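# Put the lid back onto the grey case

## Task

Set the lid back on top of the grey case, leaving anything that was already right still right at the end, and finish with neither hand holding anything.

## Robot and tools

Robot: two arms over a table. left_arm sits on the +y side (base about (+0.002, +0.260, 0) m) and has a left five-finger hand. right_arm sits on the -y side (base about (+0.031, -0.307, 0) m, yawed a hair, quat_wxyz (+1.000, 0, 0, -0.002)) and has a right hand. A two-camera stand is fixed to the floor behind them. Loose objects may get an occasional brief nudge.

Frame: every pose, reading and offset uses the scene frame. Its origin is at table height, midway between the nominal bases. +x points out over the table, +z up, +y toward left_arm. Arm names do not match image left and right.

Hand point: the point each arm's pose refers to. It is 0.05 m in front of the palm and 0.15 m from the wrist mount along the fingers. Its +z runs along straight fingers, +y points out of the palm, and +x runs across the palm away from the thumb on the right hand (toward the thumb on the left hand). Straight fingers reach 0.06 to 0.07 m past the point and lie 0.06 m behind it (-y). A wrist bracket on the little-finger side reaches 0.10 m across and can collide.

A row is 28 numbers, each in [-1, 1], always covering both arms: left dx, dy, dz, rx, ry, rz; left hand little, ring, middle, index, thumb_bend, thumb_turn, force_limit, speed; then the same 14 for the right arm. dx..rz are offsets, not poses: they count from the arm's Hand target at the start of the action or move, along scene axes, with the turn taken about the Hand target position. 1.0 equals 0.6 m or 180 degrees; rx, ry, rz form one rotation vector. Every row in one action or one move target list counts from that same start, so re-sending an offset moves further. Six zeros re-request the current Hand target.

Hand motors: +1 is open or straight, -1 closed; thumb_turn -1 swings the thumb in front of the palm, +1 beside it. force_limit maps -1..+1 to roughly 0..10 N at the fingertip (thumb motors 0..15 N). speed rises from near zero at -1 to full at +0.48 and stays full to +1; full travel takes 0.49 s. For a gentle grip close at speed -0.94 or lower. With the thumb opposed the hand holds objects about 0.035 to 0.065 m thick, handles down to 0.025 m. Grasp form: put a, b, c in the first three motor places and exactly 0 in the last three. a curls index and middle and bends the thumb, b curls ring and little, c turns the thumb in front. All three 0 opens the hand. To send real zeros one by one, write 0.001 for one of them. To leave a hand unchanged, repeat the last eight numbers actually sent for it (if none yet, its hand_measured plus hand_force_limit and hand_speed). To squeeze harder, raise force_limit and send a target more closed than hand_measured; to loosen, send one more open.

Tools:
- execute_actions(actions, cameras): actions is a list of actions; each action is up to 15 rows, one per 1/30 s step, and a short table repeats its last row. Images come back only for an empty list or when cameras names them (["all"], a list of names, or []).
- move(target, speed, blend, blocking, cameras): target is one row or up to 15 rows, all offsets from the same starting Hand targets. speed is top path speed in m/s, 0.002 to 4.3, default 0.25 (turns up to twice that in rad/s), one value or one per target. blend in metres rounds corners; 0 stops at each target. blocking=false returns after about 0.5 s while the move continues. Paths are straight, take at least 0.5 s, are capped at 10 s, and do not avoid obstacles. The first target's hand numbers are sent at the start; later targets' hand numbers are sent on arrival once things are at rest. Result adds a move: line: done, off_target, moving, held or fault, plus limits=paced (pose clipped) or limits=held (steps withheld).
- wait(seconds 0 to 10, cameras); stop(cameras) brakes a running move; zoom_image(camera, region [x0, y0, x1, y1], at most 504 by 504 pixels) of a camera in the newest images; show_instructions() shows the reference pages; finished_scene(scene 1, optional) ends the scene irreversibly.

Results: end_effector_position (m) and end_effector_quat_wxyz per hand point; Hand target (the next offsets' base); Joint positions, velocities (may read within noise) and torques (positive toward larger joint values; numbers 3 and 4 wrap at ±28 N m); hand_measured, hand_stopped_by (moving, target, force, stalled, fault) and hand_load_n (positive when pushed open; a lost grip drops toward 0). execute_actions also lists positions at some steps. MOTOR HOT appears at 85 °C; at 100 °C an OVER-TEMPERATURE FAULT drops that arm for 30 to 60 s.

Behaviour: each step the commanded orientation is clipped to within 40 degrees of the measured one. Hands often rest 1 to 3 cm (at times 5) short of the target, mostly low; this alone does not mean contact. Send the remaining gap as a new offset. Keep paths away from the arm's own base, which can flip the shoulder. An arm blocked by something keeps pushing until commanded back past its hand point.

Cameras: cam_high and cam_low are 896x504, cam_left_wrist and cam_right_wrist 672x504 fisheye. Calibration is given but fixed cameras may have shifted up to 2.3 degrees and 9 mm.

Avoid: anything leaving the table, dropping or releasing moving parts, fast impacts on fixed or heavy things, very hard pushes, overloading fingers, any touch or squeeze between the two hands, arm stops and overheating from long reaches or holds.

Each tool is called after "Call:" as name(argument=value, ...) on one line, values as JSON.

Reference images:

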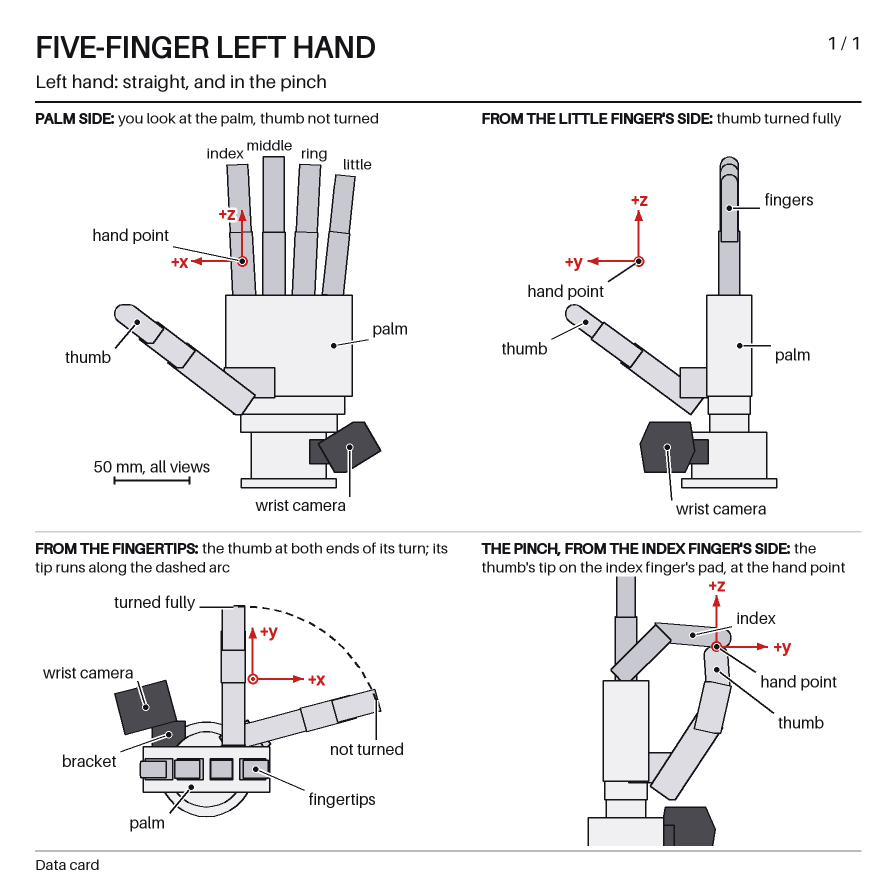

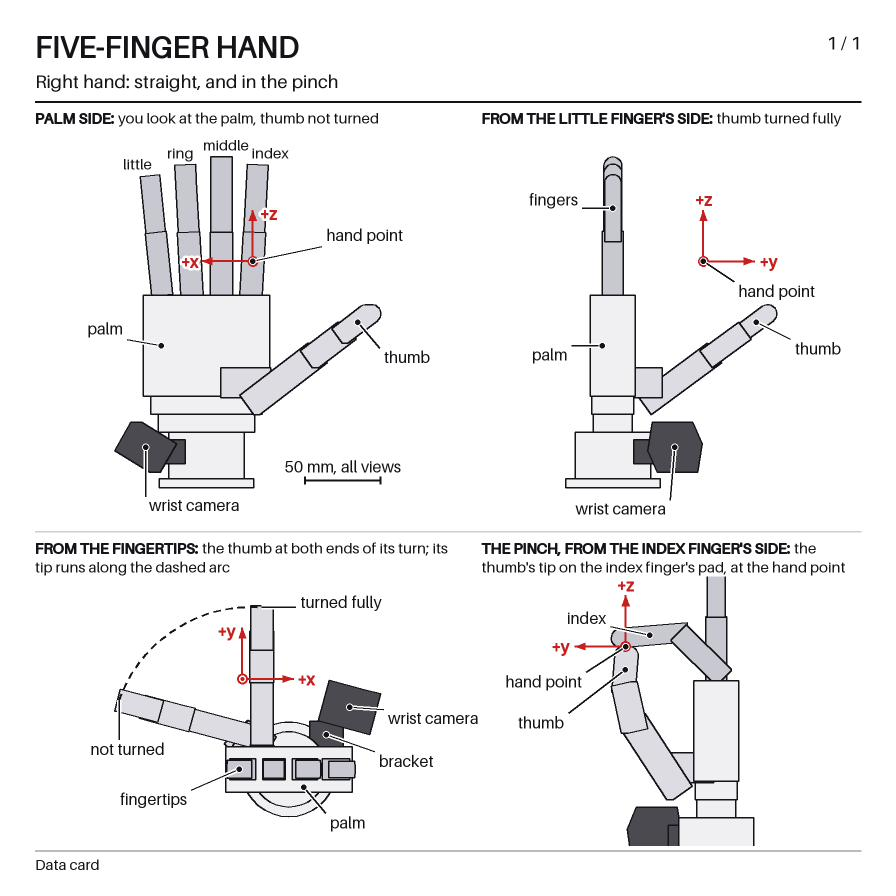

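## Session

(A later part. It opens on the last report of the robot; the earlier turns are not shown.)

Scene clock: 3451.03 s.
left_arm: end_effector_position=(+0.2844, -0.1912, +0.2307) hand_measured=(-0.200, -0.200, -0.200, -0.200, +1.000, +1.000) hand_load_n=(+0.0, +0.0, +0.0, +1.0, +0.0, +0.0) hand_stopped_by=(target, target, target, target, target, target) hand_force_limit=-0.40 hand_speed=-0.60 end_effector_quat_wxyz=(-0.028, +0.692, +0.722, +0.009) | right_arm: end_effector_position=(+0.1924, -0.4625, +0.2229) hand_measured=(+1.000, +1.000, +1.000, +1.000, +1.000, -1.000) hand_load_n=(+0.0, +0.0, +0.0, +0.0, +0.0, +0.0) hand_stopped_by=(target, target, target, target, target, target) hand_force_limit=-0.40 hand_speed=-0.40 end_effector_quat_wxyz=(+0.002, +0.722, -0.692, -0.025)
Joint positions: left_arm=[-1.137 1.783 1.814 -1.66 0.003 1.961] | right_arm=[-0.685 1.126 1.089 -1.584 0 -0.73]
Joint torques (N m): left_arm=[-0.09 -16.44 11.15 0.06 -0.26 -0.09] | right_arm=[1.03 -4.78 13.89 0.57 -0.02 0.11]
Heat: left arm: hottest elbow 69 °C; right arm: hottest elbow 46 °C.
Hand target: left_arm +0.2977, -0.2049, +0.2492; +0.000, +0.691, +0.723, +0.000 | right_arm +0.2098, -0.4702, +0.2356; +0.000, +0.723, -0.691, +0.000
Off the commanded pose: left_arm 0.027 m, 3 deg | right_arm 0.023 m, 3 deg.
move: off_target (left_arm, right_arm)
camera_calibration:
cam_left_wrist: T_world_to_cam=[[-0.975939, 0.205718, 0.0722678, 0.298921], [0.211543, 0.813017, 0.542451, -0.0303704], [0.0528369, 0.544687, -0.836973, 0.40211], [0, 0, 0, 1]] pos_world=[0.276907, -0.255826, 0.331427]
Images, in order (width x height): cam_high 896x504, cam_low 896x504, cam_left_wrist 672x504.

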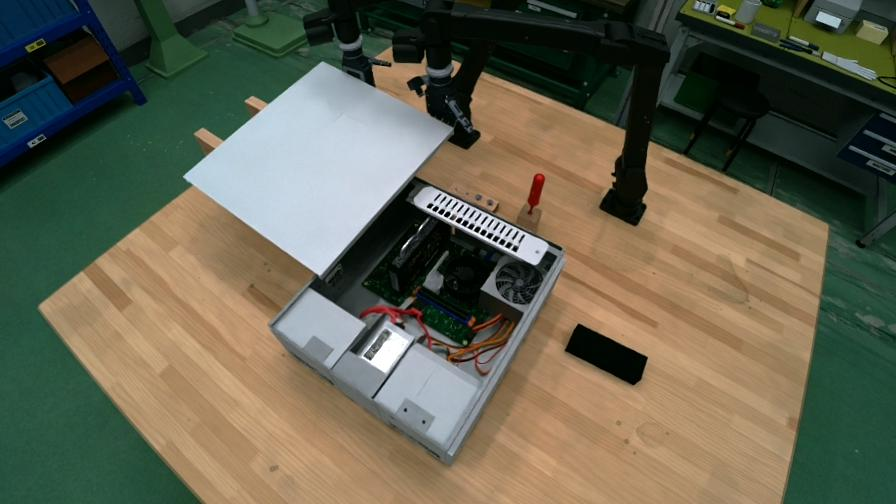

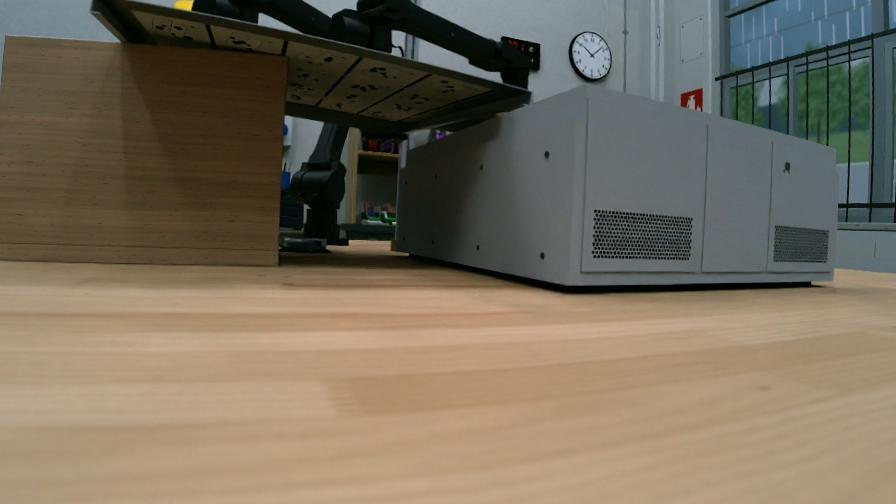

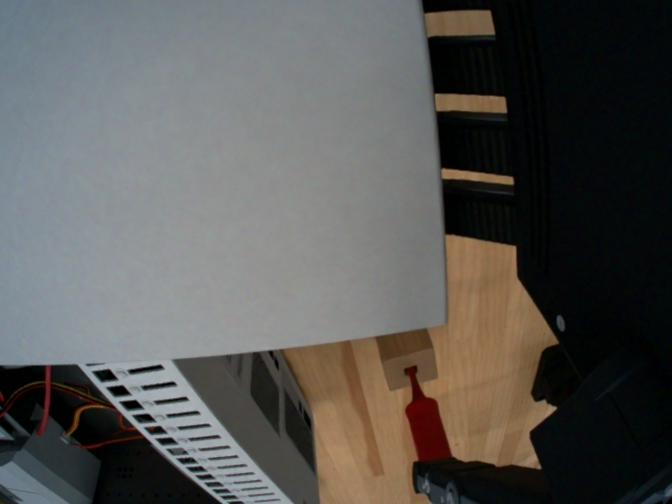

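Call:
move(target=[0.02,0,0,0,0,0,-0.2,-0.2,-0.2,-0.2,1,1,-0.4,-0.6,0.07,0,0.01,0,0,0,1,1,1,1,1,-1,-0.4,-0.4], speed=0.06, cameras=["cam_left_wrist","cam_low","cam_high"])

Call:
zoom_image(camera="cam_high", region=[170, 50, 480, 290])

Scene clock: 3459.87 s.
left_arm: end_effector_position=(+0.2985, -0.1936, +0.2339) hand_measured=(-0.200, -0.200, -0.200, -0.200, +1.000, +1.000) hand_load_n=(+0.0, +0.0, +0.0, +1.0, +0.0, +0.0) hand_stopped_by=(target, target, target, target, target, target) hand_force_limit=-0.40 hand_speed=-0.60 end_effector_quat_wxyz=(-0.021, +0.692, +0.722, +0.006) | right_arm: end_effector_position=(+0.2323, -0.4641, +0.2294) hand_measured=(+1.000, +1.000, +1.000, +1.000, +1.000, -1.000) hand_load_n=(+0.0, +0.0, +0.0, +0.0, +0.0, +0.5) hand_stopped_by=(target, target, target, target, target, target) hand_force_limit=-0.40 hand_speed=-0.40 end_effector_quat_wxyz=(+0.004, +0.723, -0.690, -0.027)
Joint positions: left_arm=[-1.115 1.795 1.84 -1.66 0.003 1.983] | right_arm=[-0.608 1.216 1.174 -1.584 0 -0.659]
Joint torques (N m): left_arm=[0.5 -17.08 11 -0.09 -0.23 0.01] | right_arm=[1.08 -6.24 13.94 0.7 -0.04 0.17]
Heat: left arm: hottest elbow 70 °C; right arm: hottest elbow 47 °C.
Hand target: left_arm +0.3095, -0.2050, +0.2493; +0.000, +0.691, +0.723, +0.000 | right_arm +0.2518, -0.4702, +0.2416; +0.000, +0.723, -0.691, +0.000
Off the commanded pose: left_arm 0.022 m, 2 deg | right_arm 0.024 m, 3 deg.
move: off_target (left_arm, right_arm)
camera_calibration:
cam_left_wrist: T_world_to_cam=[[-0.976404, 0.206221, 0.0641009, 0.315093], [0.208256, 0.820617, 0.532181, -0.0282902], [0.0571448, 0.532973, -0.8442, 0.40345], [0, 0, 0, 1]] pos_world=[0.290495, -0.256792, 0.335451]
Images, in order (width x height): cam_high 896x504, cam_low 896x504, cam_left_wrist 672x504.

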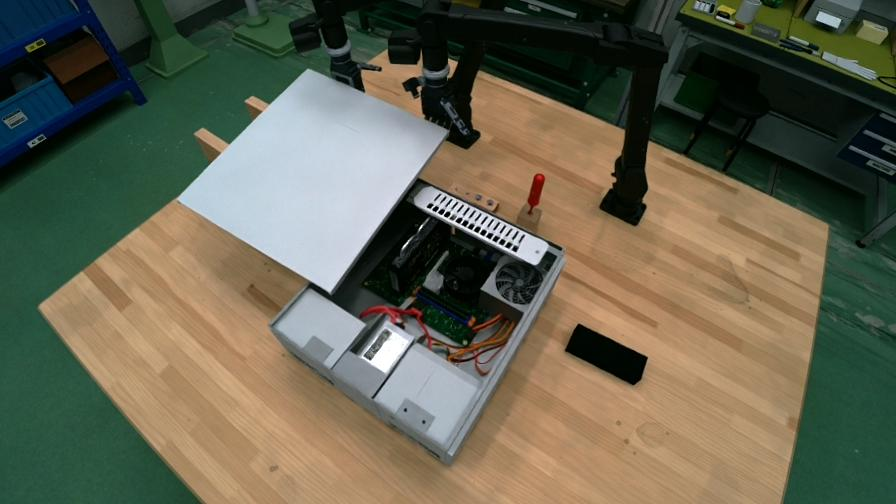

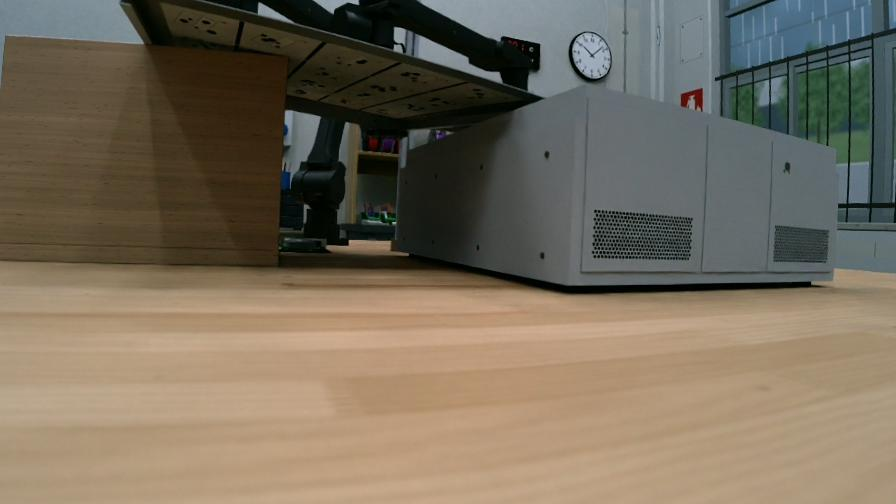

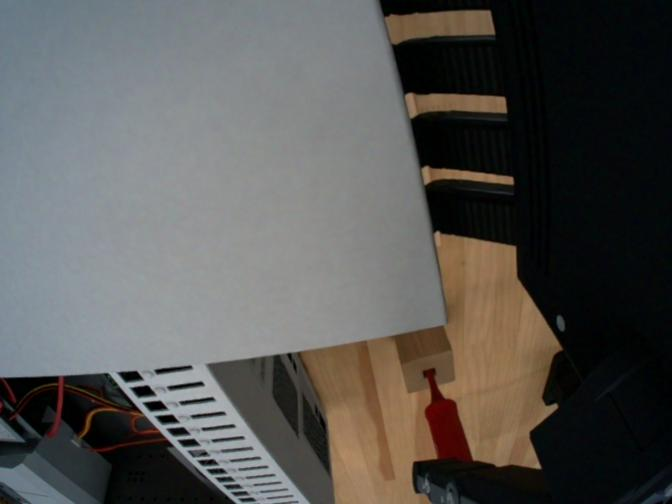

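Scaled by 1.626 from the camera's 896x504 image, which has a finer 1280x720 frame.

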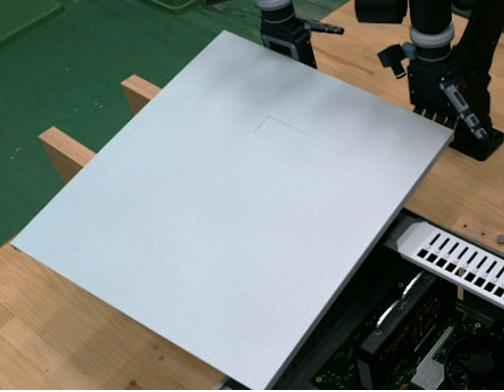

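Call:
move(target=[0.085,0,0,0,0,0,-0.2,-0.2,-0.2,-0.2,1,1,-0.4,-0.6,0,0,0,0,0,0,1,1,1,1,1,-1,-0.4,-0.4], speed=0.06, cameras=["cam_left_wrist","cam_low","cam_high"])

Call:
zoom_image(camera="cam_high", region=[170, 50, 480, 290])

Scene clock: 3484.90 s.
left_arm: end_effector_position=(+0.3476, -0.1959, +0.2348) hand_measured=(-0.200, -0.200, -0.200, -0.200, +1.000, +1.000) hand_load_n=(+0.5, +0.0, +0.0, +0.5, +0.0, +0.0) hand_stopped_by=(target, target, target, target, target, target) hand_force_limit=-0.40 hand_speed=-0.60 end_effector_quat_wxyz=(-0.016, +0.690, +0.723, +0.003) | right_arm: end_effector_position=(+0.2344, -0.4645, +0.2301) hand_measured=(+1.000, +1.000, +1.000, +1.000, +1.000, -1.000) hand_load_n=(+0.0, +0.0, +0.0, +0.0, -0.5, +0.0) hand_stopped_by=(target, target, target, target, target, target) hand_force_limit=-0.40 hand_speed=-0.40 end_effector_quat_wxyz=(+0.004, +0.723, -0.691, -0.024)
Joint positions: left_arm=[-1.039 1.862 1.939 -1.681 0.003 2.055] | right_arm=[-0.606 1.216 1.178 -1.581 0 -0.655]
Joint torques (N m): left_arm=[0.26 -17.55 11.11 -0.38 -0.3 0.04] | right_arm=[0.97 -6.24 13.65 0.57 -0.02 0.12]
Heat: left arm: hottest elbow 69 °C; right arm: hottest elbow 50 °C.
Hand target: left_arm +0.3606, -0.2050, +0.2494; +0.000, +0.691, +0.723, +0.000 | right_arm +0.2518, -0.4702, +0.2417; +0.000, +0.723, -0.690, +0.000
Off the commanded pose: left_arm 0.021 m, 2 deg | right_arm 0.022 m, 3 deg.
joint sent to its limit (left arm) — joint 4 (wrist pitch), lower limit. The joint targets still meet the commanded pose.
move: off_target (left_arm, right_arm)
camera_calibration:
cam_left_wrist: T_world_to_cam=[[-0.977275, 0.203473, 0.0594427, 0.364259], [0.204042, 0.826938, 0.523966, -0.0324264], [0.0574574, 0.524188, -0.849662, 0.402079], [0, 0, 0, 1]] pos_world=[0.339495, -0.258067, 0.336969]
Images, in order (width x height): cam_high 896x504, cam_low 896x504, cam_left_wrist 672x504.

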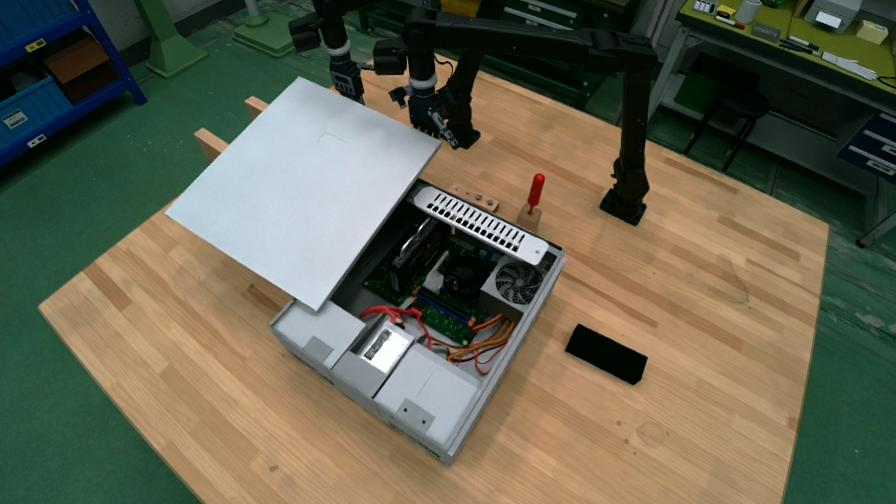

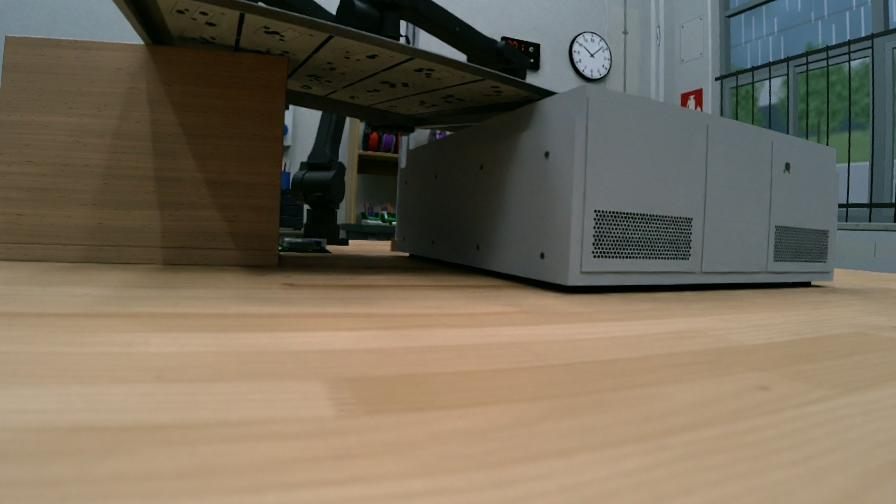

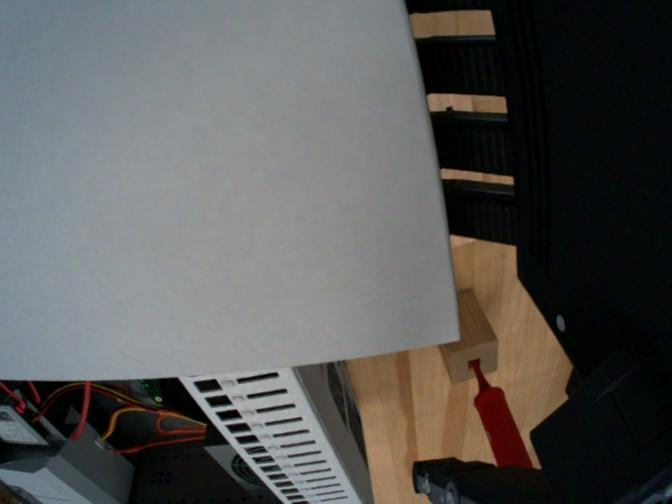

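Scaled by 1.626 from the camera's 896x504 image, which has a finer 1280x720 frame.

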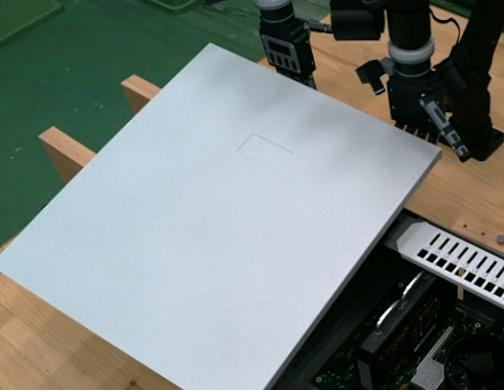

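Call:
move(target=[0.07,-0.01,0,0,0,0,-0.2,-0.2,-0.2,-0.2,1,1,-0.4,-0.6,0.1,0,0,0,0,0,1,1,1,1,1,-1,-0.4,-0.4], speed=0.06, cameras=["cam_left_wrist","cam_low","cam_high"])

Call:
zoom_image(camera="cam_high", region=[150, 60, 480, 350])

Scene clock: 3508.47 s.
left_arm: end_effector_position=(+0.3847, -0.2054, +0.2333) hand_measured=(-0.200, -0.200, -0.200, -0.200, +1.000, +1.000) hand_load_n=(+0.0, +0.0, +0.0, +1.0, +0.0, +0.0) hand_stopped_by=(target, target, target, target, target, target) hand_force_limit=-0.40 hand_speed=-0.60 end_effector_quat_wxyz=(-0.003, +0.685, +0.728, +0.001) | right_arm: end_effector_position=(+0.2939, -0.4665, +0.2301) hand_measured=(+1.000, +1.000, +1.000, +1.000, +1.000, -1.000) hand_load_n=(+0.0, +0.0, +0.0, +0.0, +0.0, +0.0) hand_stopped_by=(target, target, target, target, target, target) hand_force_limit=-0.40 hand_speed=-0.40 end_effector_quat_wxyz=(+0.006, +0.723, -0.690, -0.023)
Joint positions: left_arm=[-0.995 1.928 2.033 -1.682 0 2.085] | right_arm=[-0.519 1.351 1.298 -1.566 0 -0.569]
Joint torques (N m): left_arm=[0.91 -18.55 11.23 -0.13 -0.52 0.05] | right_arm=[0.85 -8.53 13.65 0.49 -0.02 0.12]
Heat: left arm: hottest elbow 75 °C; right arm: hottest elbow 50 °C.
Hand target: left_arm +0.4027, -0.2111, +0.2493; +0.000, +0.691, +0.723, -0.001 | right_arm +0.3118, -0.4702, +0.2416; +0.000, +0.723, -0.691, +0.000
Off the commanded pose: left_arm 0.025 m, 1 deg | right_arm 0.022 m, 3 deg.
joint sent to its limit (left arm) — joint 4 (wrist pitch), lower limit; joint 6 (wrist roll), upper limit. The joint targets still meet the commanded pose.
move: off_target (left_arm, right_arm)
camera_calibration:
cam_left_wrist: T_world_to_cam=[[-0.980998, 0.190009, 0.0392258, 0.405879], [0.183256, 0.841064, 0.508949, -0.0169618], [0.0637135, 0.506467, -0.859902, 0.40015], [0, 0, 0, 1]] pos_world=[0.37578, -0.265517, 0.336802]
Images, in order (width x height): cam_high 896x504, cam_low 896x504, cam_left_wrist 672x504.

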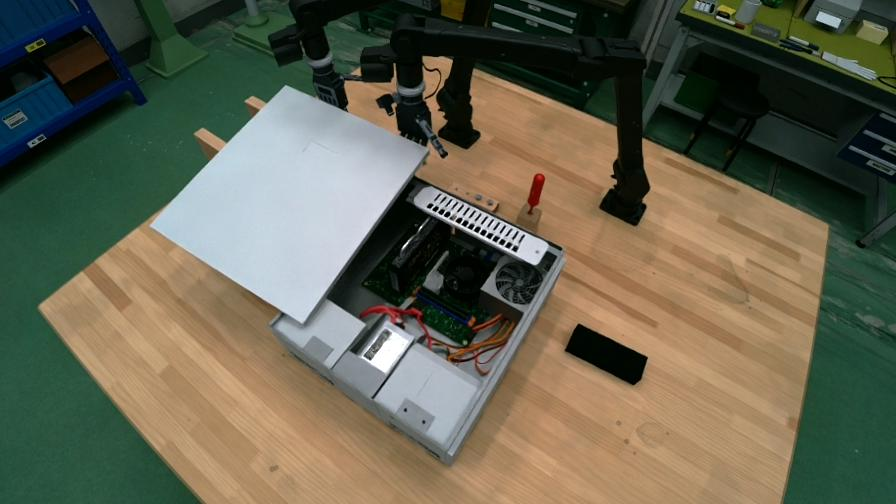

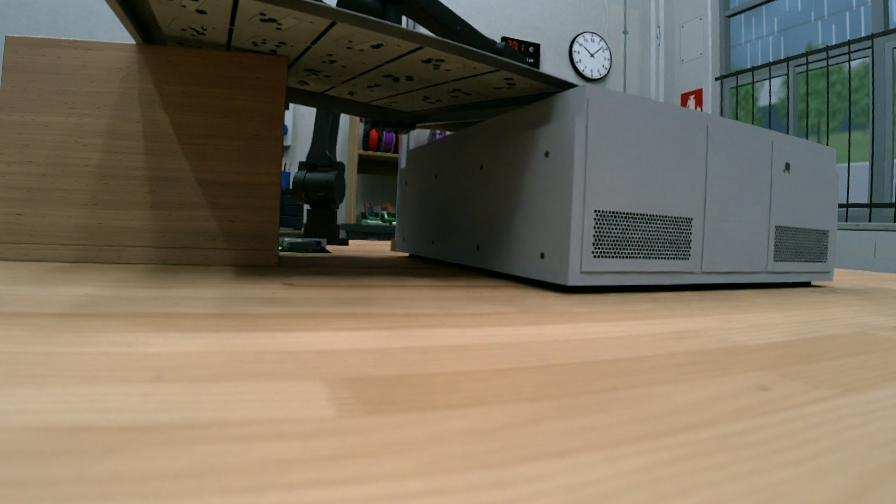

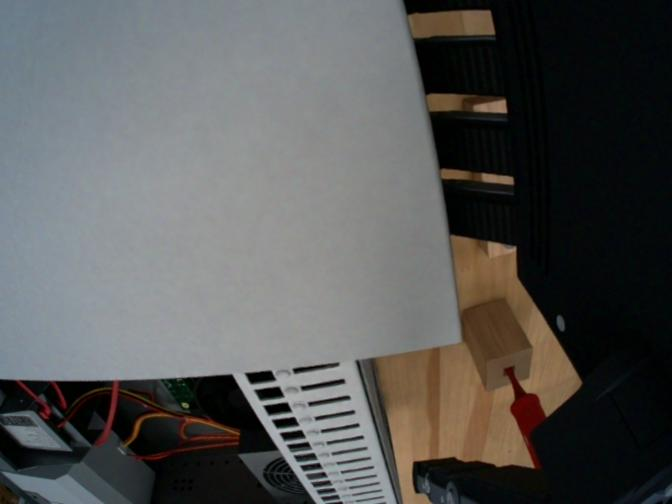

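Scaled by 1.527 from the camera's 896x504 image, which has a finer 1280x720 frame.

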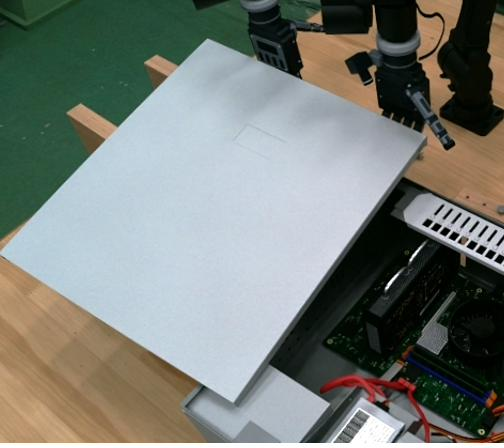

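Call:
move(target=[[0,0,-0.065,0,0,0,-0.2,-0.2,-0.2,-0.2,1,1,-0.4,-0.6,0,0,0,0,0,0,1,1,1,1,1,-1,-0.4,-0.4],[0,0,-0.065,0,0,0,0.1,0.1,0.1,0.1,1,1,-0.4,-0.8,0,0,0,0,0,0,1,1,1,1,1,-1,-0.4,-0.4]], speed=0.06, cameras=["cam_left_wrist","cam_low","cam_high"])

Call:
zoom_image(camera="cam_low", region=[340, 60, 600, 240])

Scene clock: 3548.00 s.
left_arm: end_effector_position=(+0.3924, -0.2111, +0.2151) hand_measured=(+0.100, +0.100, +0.100, +0.100, +1.000, +1.000) hand_load_n=(+0.0, +0.0, +0.0, +0.0, +0.0, +0.0) hand_stopped_by=(target, target, target, target, target, target) hand_force_limit=-0.40 hand_speed=-0.80 end_effector_quat_wxyz=(-0.001, +0.685, +0.728, +0.001) | right_arm: end_effector_position=(+0.2940, -0.4665, +0.2301) hand_measured=(+1.000, +1.000, +1.000, +1.000, +1.000, -1.000) hand_load_n=(+0.0, +0.0, +0.0, +0.0, +0.0, +0.0) hand_stopped_by=(target, target, target, target, target, target) hand_force_limit=-0.40 hand_speed=-0.40 end_effector_quat_wxyz=(+0.006, +0.723, -0.690, -0.023)
Joint positions: left_arm=[-0.989 1.948 2.016 -1.641 -0.001 2.091] | right_arm=[-0.519 1.351 1.298 -1.566 0 -0.569]
Joint torques (N m): left_arm=[0.56 -18.9 7.57 0.47 -0.36 -0.04] | right_arm=[0.85 -8.59 13.68 0.49 -0.02 0.12]
Heat: left arm: hottest elbow 75 °C; right arm: hottest elbow 52 °C.
Hand target: left_arm +0.4026, -0.2109, +0.2102; -0.001, +0.691, +0.723, +0.000 | right_arm +0.3118, -0.4702, +0.2416; +0.000, +0.723, -0.691, +0.000
Off the commanded pose: left_arm 0.011 m, 1 deg | right_arm 0.022 m, 3 deg.
joint sent to its limit (left arm) — joint 6 (wrist roll), upper limit. The joint targets still meet the commanded pose.
move: off_target (left_arm, right_arm); target 2's new numbers were sent with left_arm's hand 0.013 m and 1 deg from that target
camera_calibration:
cam_left_wrist: T_world_to_cam=[[-0.98095, 0.19088, 0.0360779, 0.416067], [0.182553, 0.842303, 0.507149, -0.00347607], [0.0664159, 0.504074, -0.861103, 0.385498], [0, 0, 0, 1]] pos_world=[0.383172, -0.27081, 0.318705]
Images, in order (width x height): cam_high 896x504, cam_low 896x504, cam_left_wrist 672x504.

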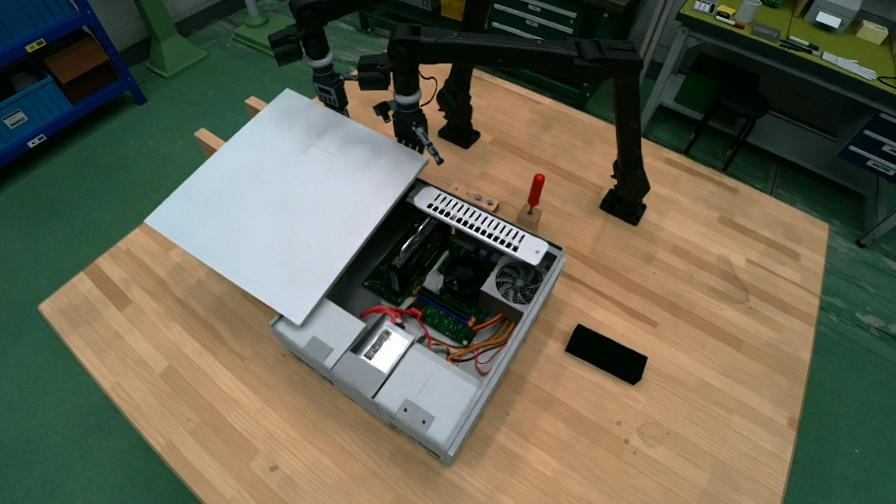

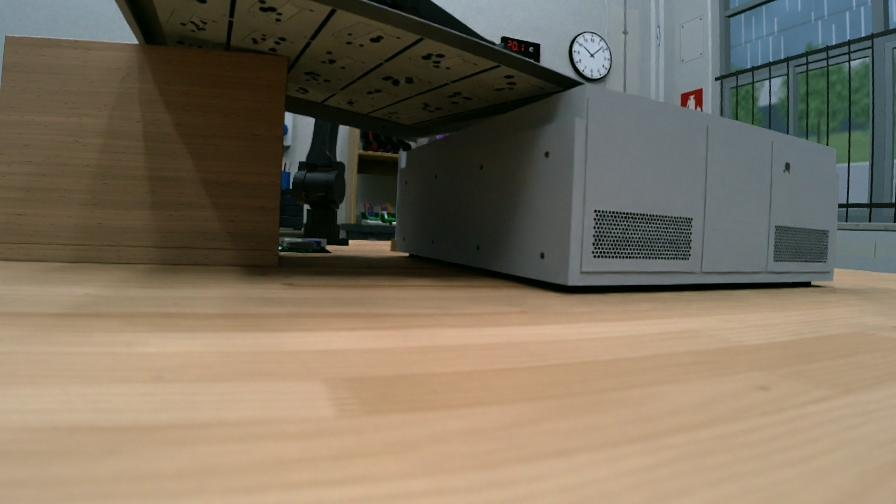

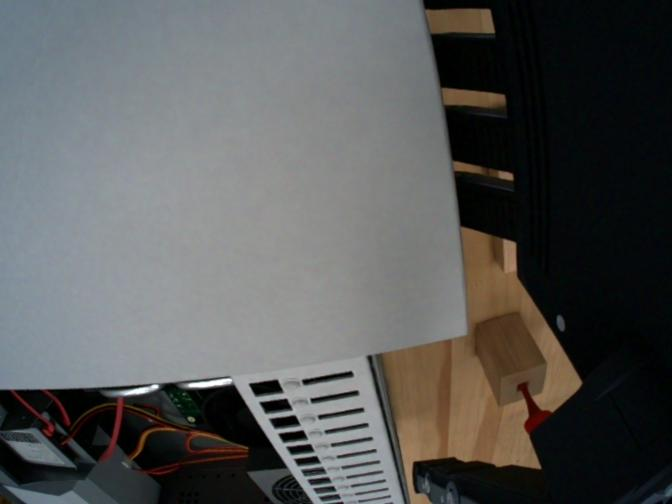

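Scaled by 1.938 from the camera's 896x504 image, which has a finer 1280x720 frame.

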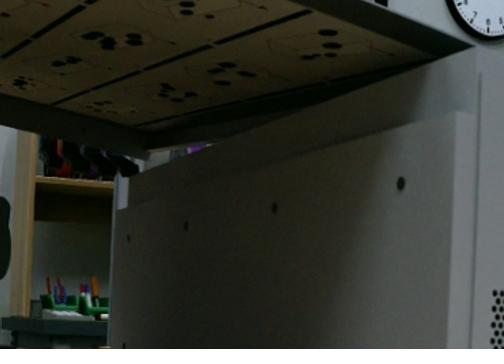

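Call:
move(target=[[0,0,-0.03,0,0,0,0.1,0.1,0.1,0.1,1,1,-0.4,-0.6,0,0,0,0,0,0,1,1,1,1,1,-1,-0.4,-0.4],[0,0,-0.03,0,0,0,0.5,0.5,0.5,0.5,1,1,-0.4,-0.8,0,0,0,0,0,0,1,1,1,1,1,-1,-0.4,-0.4]], speed=0.06, cameras=["cam_left_wrist","cam_low","cam_high"])

Call:
zoom_image(camera="cam_low", region=[340, 60, 600, 240])

Scene clock: 3558.30 s.
left_arm: end_effector_position=(+0.3938, -0.2101, +0.1939) hand_measured=(+0.500, +0.500, +0.500, +0.500, +1.000, +1.000) hand_load_n=(+0.0, +0.0, +0.0, +0.0, +0.0, +0.0) hand_stopped_by=(target, target, target, target, target, target) hand_force_limit=-0.40 hand_speed=-0.80 end_effector_quat_wxyz=(-0.004, +0.685, +0.729, +0.003) | right_arm: end_effector_position=(+0.2940, -0.4665, +0.2301) hand_measured=(+1.000, +1.000, +1.000, +1.000, +1.000, -1.000) hand_load_n=(+0.0, +0.0, +0.0, +0.0, -0.5, +0.0) hand_stopped_by=(target, target, target, target, target, target) hand_force_limit=-0.40 hand_speed=-0.40 end_effector_quat_wxyz=(+0.006, +0.723, -0.690, -0.023)
Joint positions: left_arm=[-0.987 1.952 1.966 -1.594 -0.004 2.091] | right_arm=[-0.519 1.351 1.298 -1.566 0 -0.569]
Joint torques (N m): left_arm=[0.44 -19.78 7.77 0.42 -0.15 -0.02] | right_arm=[0.91 -8.59 13.67 0.47 -0.01 0.12]
Heat: left arm: hottest elbow 72 °C; right arm: hottest elbow 52 °C.
Hand target: left_arm +0.4027, -0.2110, +0.1923; +0.000, +0.691, +0.723, -0.001 | right_arm +0.3118, -0.4702, +0.2416; +0.000, +0.723, -0.691, +0.000
Off the commanded pose: left_arm 0.009 m, 1 deg | right_arm 0.022 m, 3 deg.
joint sent to its limit (left arm) — joint 6 (wrist roll), upper limit. The joint targets still meet the commanded pose.
move: off_target (right_arm); target 2's new numbers were sent with left_arm's hand 0.023 m and 1 deg from that target
camera_calibration:
cam_left_wrist: T_world_to_cam=[[-0.981181, 0.189083, 0.03912, 0.417208], [0.182061, 0.838475, 0.513628, 0.00438621], [0.0643173, 0.511084, -0.857121, 0.36817], [0, 0, 0, 1]] pos_world=[0.384878, -0.270731, 0.296992]
Images, in order (width x height): cam_high 896x504, cam_low 896x504, cam_left_wrist 672x504.

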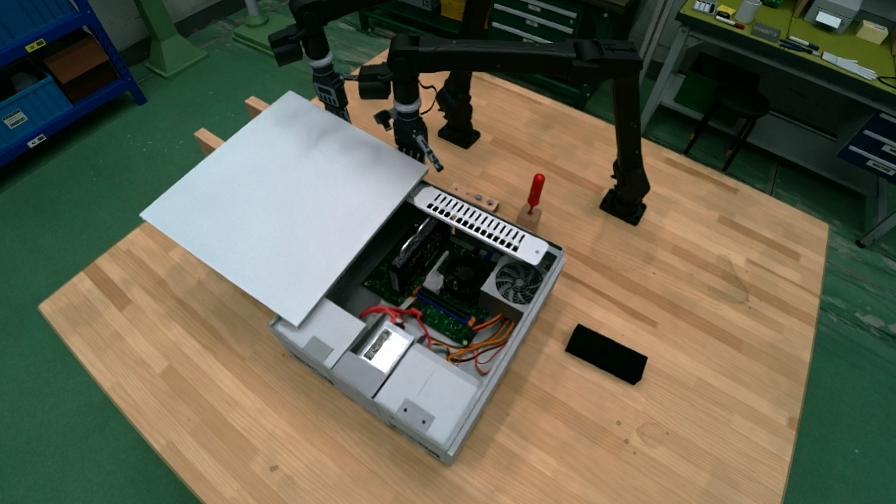

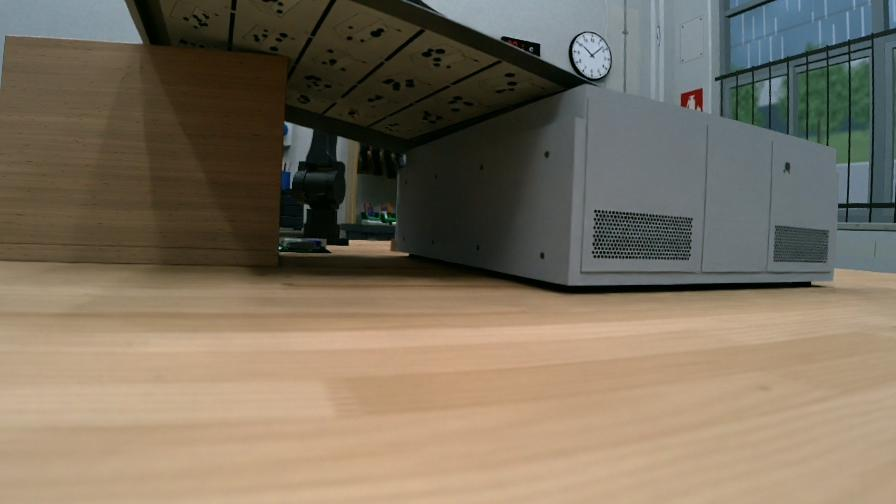

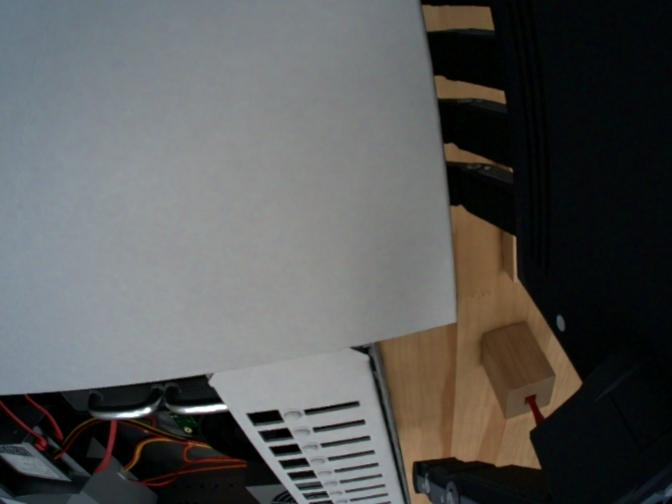

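Scaled by 1.938 from the camera's 896x504 image, which has a finer 1280x720 frame.

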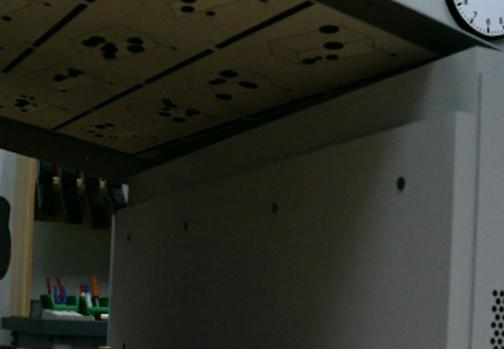

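Call:
move(target=[[0,0,0,0,0,0,1,1,1,1,1,1,-0.4,-0.6,-0.08,0,0,0,0,0,1,1,1,1,1,-1,-0.4,-0.4],[-0.22,0,0,0,0,0,1,1,1,1,1,1,-0.4,-0.6,-0.2,-0.05,0.15,0,0,0,1,1,1,1,1,-1,-0.4,-0.4],[-0.22,0,0.3,0,0,0,1,1,1,1,1,1,-0.4,-0.6,-0.2,-0.22,0.32,0,0,0,1,1,1,1,1,-1,-0.4,-0.4]], speed=0.15, blend=[0,0.02,0], cameras=["cam_low","cam_high"])

Scene clock: 3687.47 s.
left_arm: end_effector_position=(+0.2741, -0.2065, +0.3467) hand_measured=(+1.000, +1.000, +1.000, +1.000, +1.000, +1.000) hand_load_n=(+0.0, +0.0, +0.0, +0.0, +0.0, +0.0) hand_stopped_by=(target, target, target, target, target, target) hand_force_limit=-0.40 hand_speed=-0.60 end_effector_quat_wxyz=(+0.090, +0.691, +0.716, -0.022) | right_arm: end_effector_position=(+0.1939, -0.5952, +0.4172) hand_measured=(+1.000, +1.000, +1.000, +1.000, +1.000, -1.000) hand_load_n=(+0.0, +0.0, +0.0, +0.0, +0.0, +0.0) hand_stopped_by=(target, target, target, target, target, target) hand_force_limit=-0.40 hand_speed=-0.40 end_effector_quat_wxyz=(+0.050, +0.711, -0.677, +0.185)
Joint positions: left_arm=[-1.178 1.675 1.965 -1.679 -0.031 1.93] | right_arm=[-0.932 1.193 1.681 -1.675 0.033 -0.991]
Joint torques (N m): left_arm=[-1.73 -17.67 9.95 0.01 -0.24 -0.11] | right_arm=[-1.03 -5.77 13.45 0.68 0.15 -0.18]
Heat: left arm: hottest elbow 64 °C; right arm: hottest elbow 53 °C.
Hand target: left_arm +0.2706, -0.2110, +0.3724; +0.000, +0.691, +0.723, -0.001 | right_arm +0.1918, -0.6022, +0.4337; +0.000, +0.723, -0.691, +0.001
Off the commanded pose: left_arm 0.026 m, 11 deg | right_arm 0.018 m, 22 deg.
joint sent to its limit (left arm) — joint 4 (wrist pitch), lower limit. The joint targets are off in orientation, not in position.
joint sent to its limit (right arm) — joint 4 (wrist pitch), lower limit. The joint targets are off in orientation, not in position.
move: off_target (left_arm, right_arm)
Images, in order (width x height): cam_high 896x504, cam_low 896x504.

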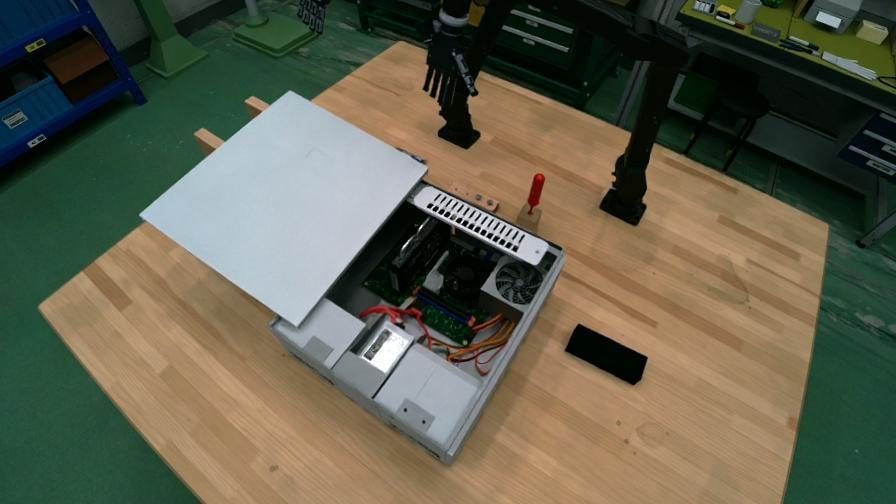

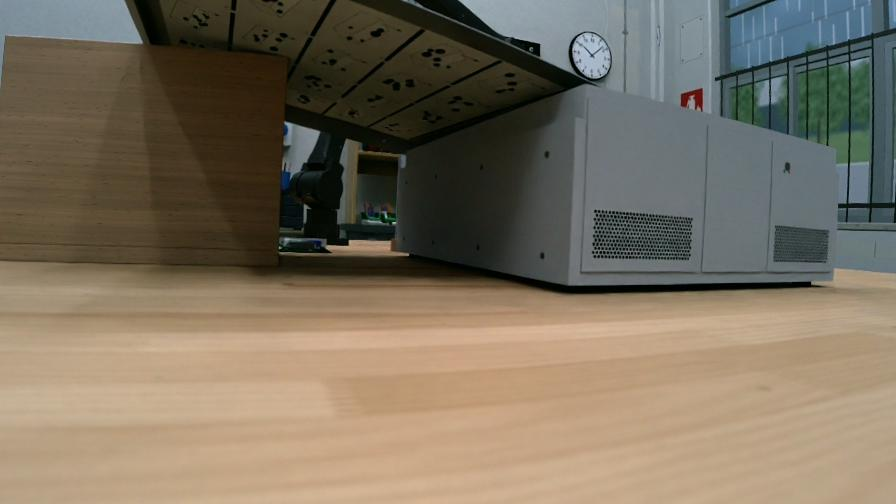

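Call:
move(target=[0.016,0.302,0.079,0,0,0.485,1,1,1,1,1,1,-0.4,-0.6,0.514,-0.13,-0.023,0,0,-0.479,1,1,1,1,1,-1,-0.4,-0.4], speed=0.3, cameras=["cam_high"])

Scene clock: 3698.63 s.
left_arm: end_effector_position=(+0.2826, -0.0377, +0.4109) hand_measured=(+1.000, +1.000, +1.000, +1.000, +1.000, +1.000) hand_load_n=(+0.0, +0.0, +0.0, +0.0, +0.0, +0.0) hand_stopped_by=(target, target, target, target, target, target) hand_force_limit=-0.40 hand_speed=-0.60 end_effector_quat_wxyz=(+0.123, +0.014, +0.984, -0.125) | right_arm: end_effector_position=(+0.4956, -0.6790, +0.4036) hand_measured=(+1.000, +1.000, +1.000, +1.000, +1.000, -1.000) hand_load_n=(+0.0, +0.0, +0.0, +0.0, +0.0, +0.0) hand_stopped_by=(target, target, target, target, target, target) hand_force_limit=-0.40 hand_speed=-0.40 end_effector_quat_wxyz=(+0.144, -0.039, +0.981, -0.123)
Joint positions: left_arm=[-0.868 1.428 1.889 -1.679 -0.021 0.735] | right_arm=[-0.792 1.811 2.294 -1.675 -0.049 0.705]
Joint torques (N m): left_arm=[0.26 -13.86 6.97 0.35 0.02 -0.16] | right_arm=[0.03 -16.15 13.29 0.64 -0.21 0.12]
Heat: left arm: hottest elbow 64 °C; right arm: hottest elbow 52 °C.
Hand target: left_arm +0.2801, -0.0299, +0.4197; +0.000, +0.001, +1.000, -0.001 | right_arm +0.5003, -0.6801, +0.4198; +0.000, -0.056, +0.998, +0.000
Off the commanded pose: left_arm 0.012 m, 20 deg | right_arm 0.017 m, 22 deg.
joint sent to its limit (left arm) — joint 4 (wrist pitch), lower limit. The joint targets are off in orientation, not in position.
joint sent to its limit (right arm) — joint 4 (wrist pitch), lower limit. The joint targets are off in orientation, not in position.
move: off_target (left_arm, right_arm)
Images, in order (width x height): cam_high 896x504.

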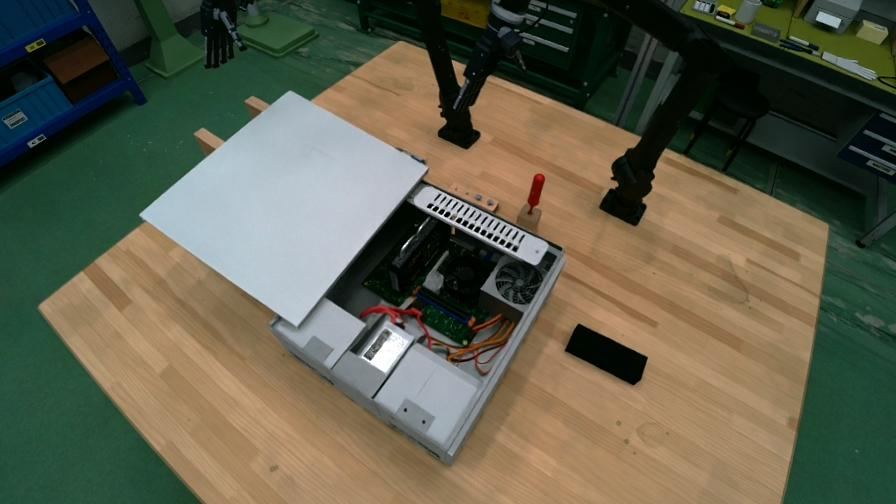

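Call:
move(target=[0.2,0.13,0,0,0,0.5,1,1,1,1,1,1,-0.4,-0.6,0.25,0.03,-0.08,0,0,0,1,1,1,1,1,-1,-0.4,-0.4], speed=0.3, cameras=["cam_high","cam_right_wrist"])

Scene clock: 3713.03 s.
left_arm: end_effector_position=(+0.3913, +0.0475, +0.4112) hand_measured=(+1.000, +1.000, +1.000, +1.000, +1.000, +1.000) hand_load_n=(+0.0, +0.0, +0.0, +0.0, +0.0, +0.0) hand_stopped_by=(target, target, target, target, target, target) hand_force_limit=-0.40 hand_speed=-0.60 end_effector_quat_wxyz=(-0.049, +0.696, -0.699, +0.160) | right_arm: end_effector_position=(+0.6416, -0.6678, +0.3579) hand_measured=(+1.000, +1.000, +1.000, +1.000, +1.000, -1.000) hand_load_n=(+0.0, +0.0, +0.0, -0.5, +0.0, +0.0) hand_stopped_by=(target, target, target, target, target, target) hand_force_limit=-0.40 hand_speed=-0.40 end_effector_quat_wxyz=(+0.176, -0.019, +0.978, -0.107)
Joint positions: left_arm=[-0.367 1.466 1.907 -1.679 0.041 -0.371] | right_arm=[-0.636 2.123 2.64 -1.675 -0.044 0.903]
Joint torques (N m): left_arm=[-0.15 -10.75 9.63 0.42 0.06 -0.21] | right_arm=[0.79 -20.01 13.31 0.69 -0.21 0.12]
Heat: left arm: hottest elbow 64 °C; right arm: hottest elbow 51 °C.
Hand target: left_arm +0.4002, +0.0481, +0.4198; -0.001, +0.706, -0.708, +0.001 | right_arm +0.6502, -0.6622, +0.3718; +0.000, -0.056, +0.998, +0.000
Off the commanded pose: left_arm 0.012 m, 19 deg | right_arm 0.017 m, 24 deg.
joint sent to its limit (left arm) — joint 4 (wrist pitch), lower limit. The joint targets are off in orientation, not in position.
joint sent to its limit (right arm) — joint 4 (wrist pitch), lower limit. The joint targets are off in orientation, not in position.
move: off_target (left_arm, right_arm)
camera_calibration:
cam_right_wrist: T_world_to_cam=[[-0.213839, 0.940149, -0.265315, 0.85896], [0.602163, 0.34072, 0.722017, -0.414594], [0.769202, -0.00536755, -0.638983, -0.15311], [0, 0, 0, 1]] pos_world=[0.551105, -0.667112, 0.429404]
Images, in order (width x height): cam_high 896x504, cam_right_wrist 672x504.

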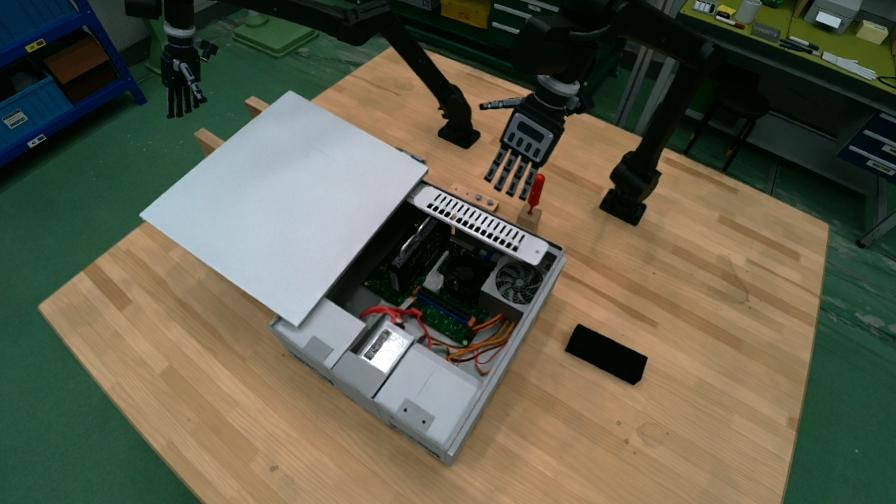

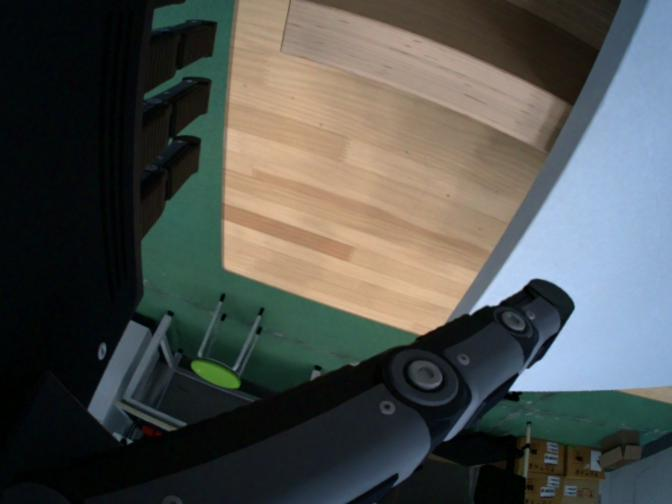

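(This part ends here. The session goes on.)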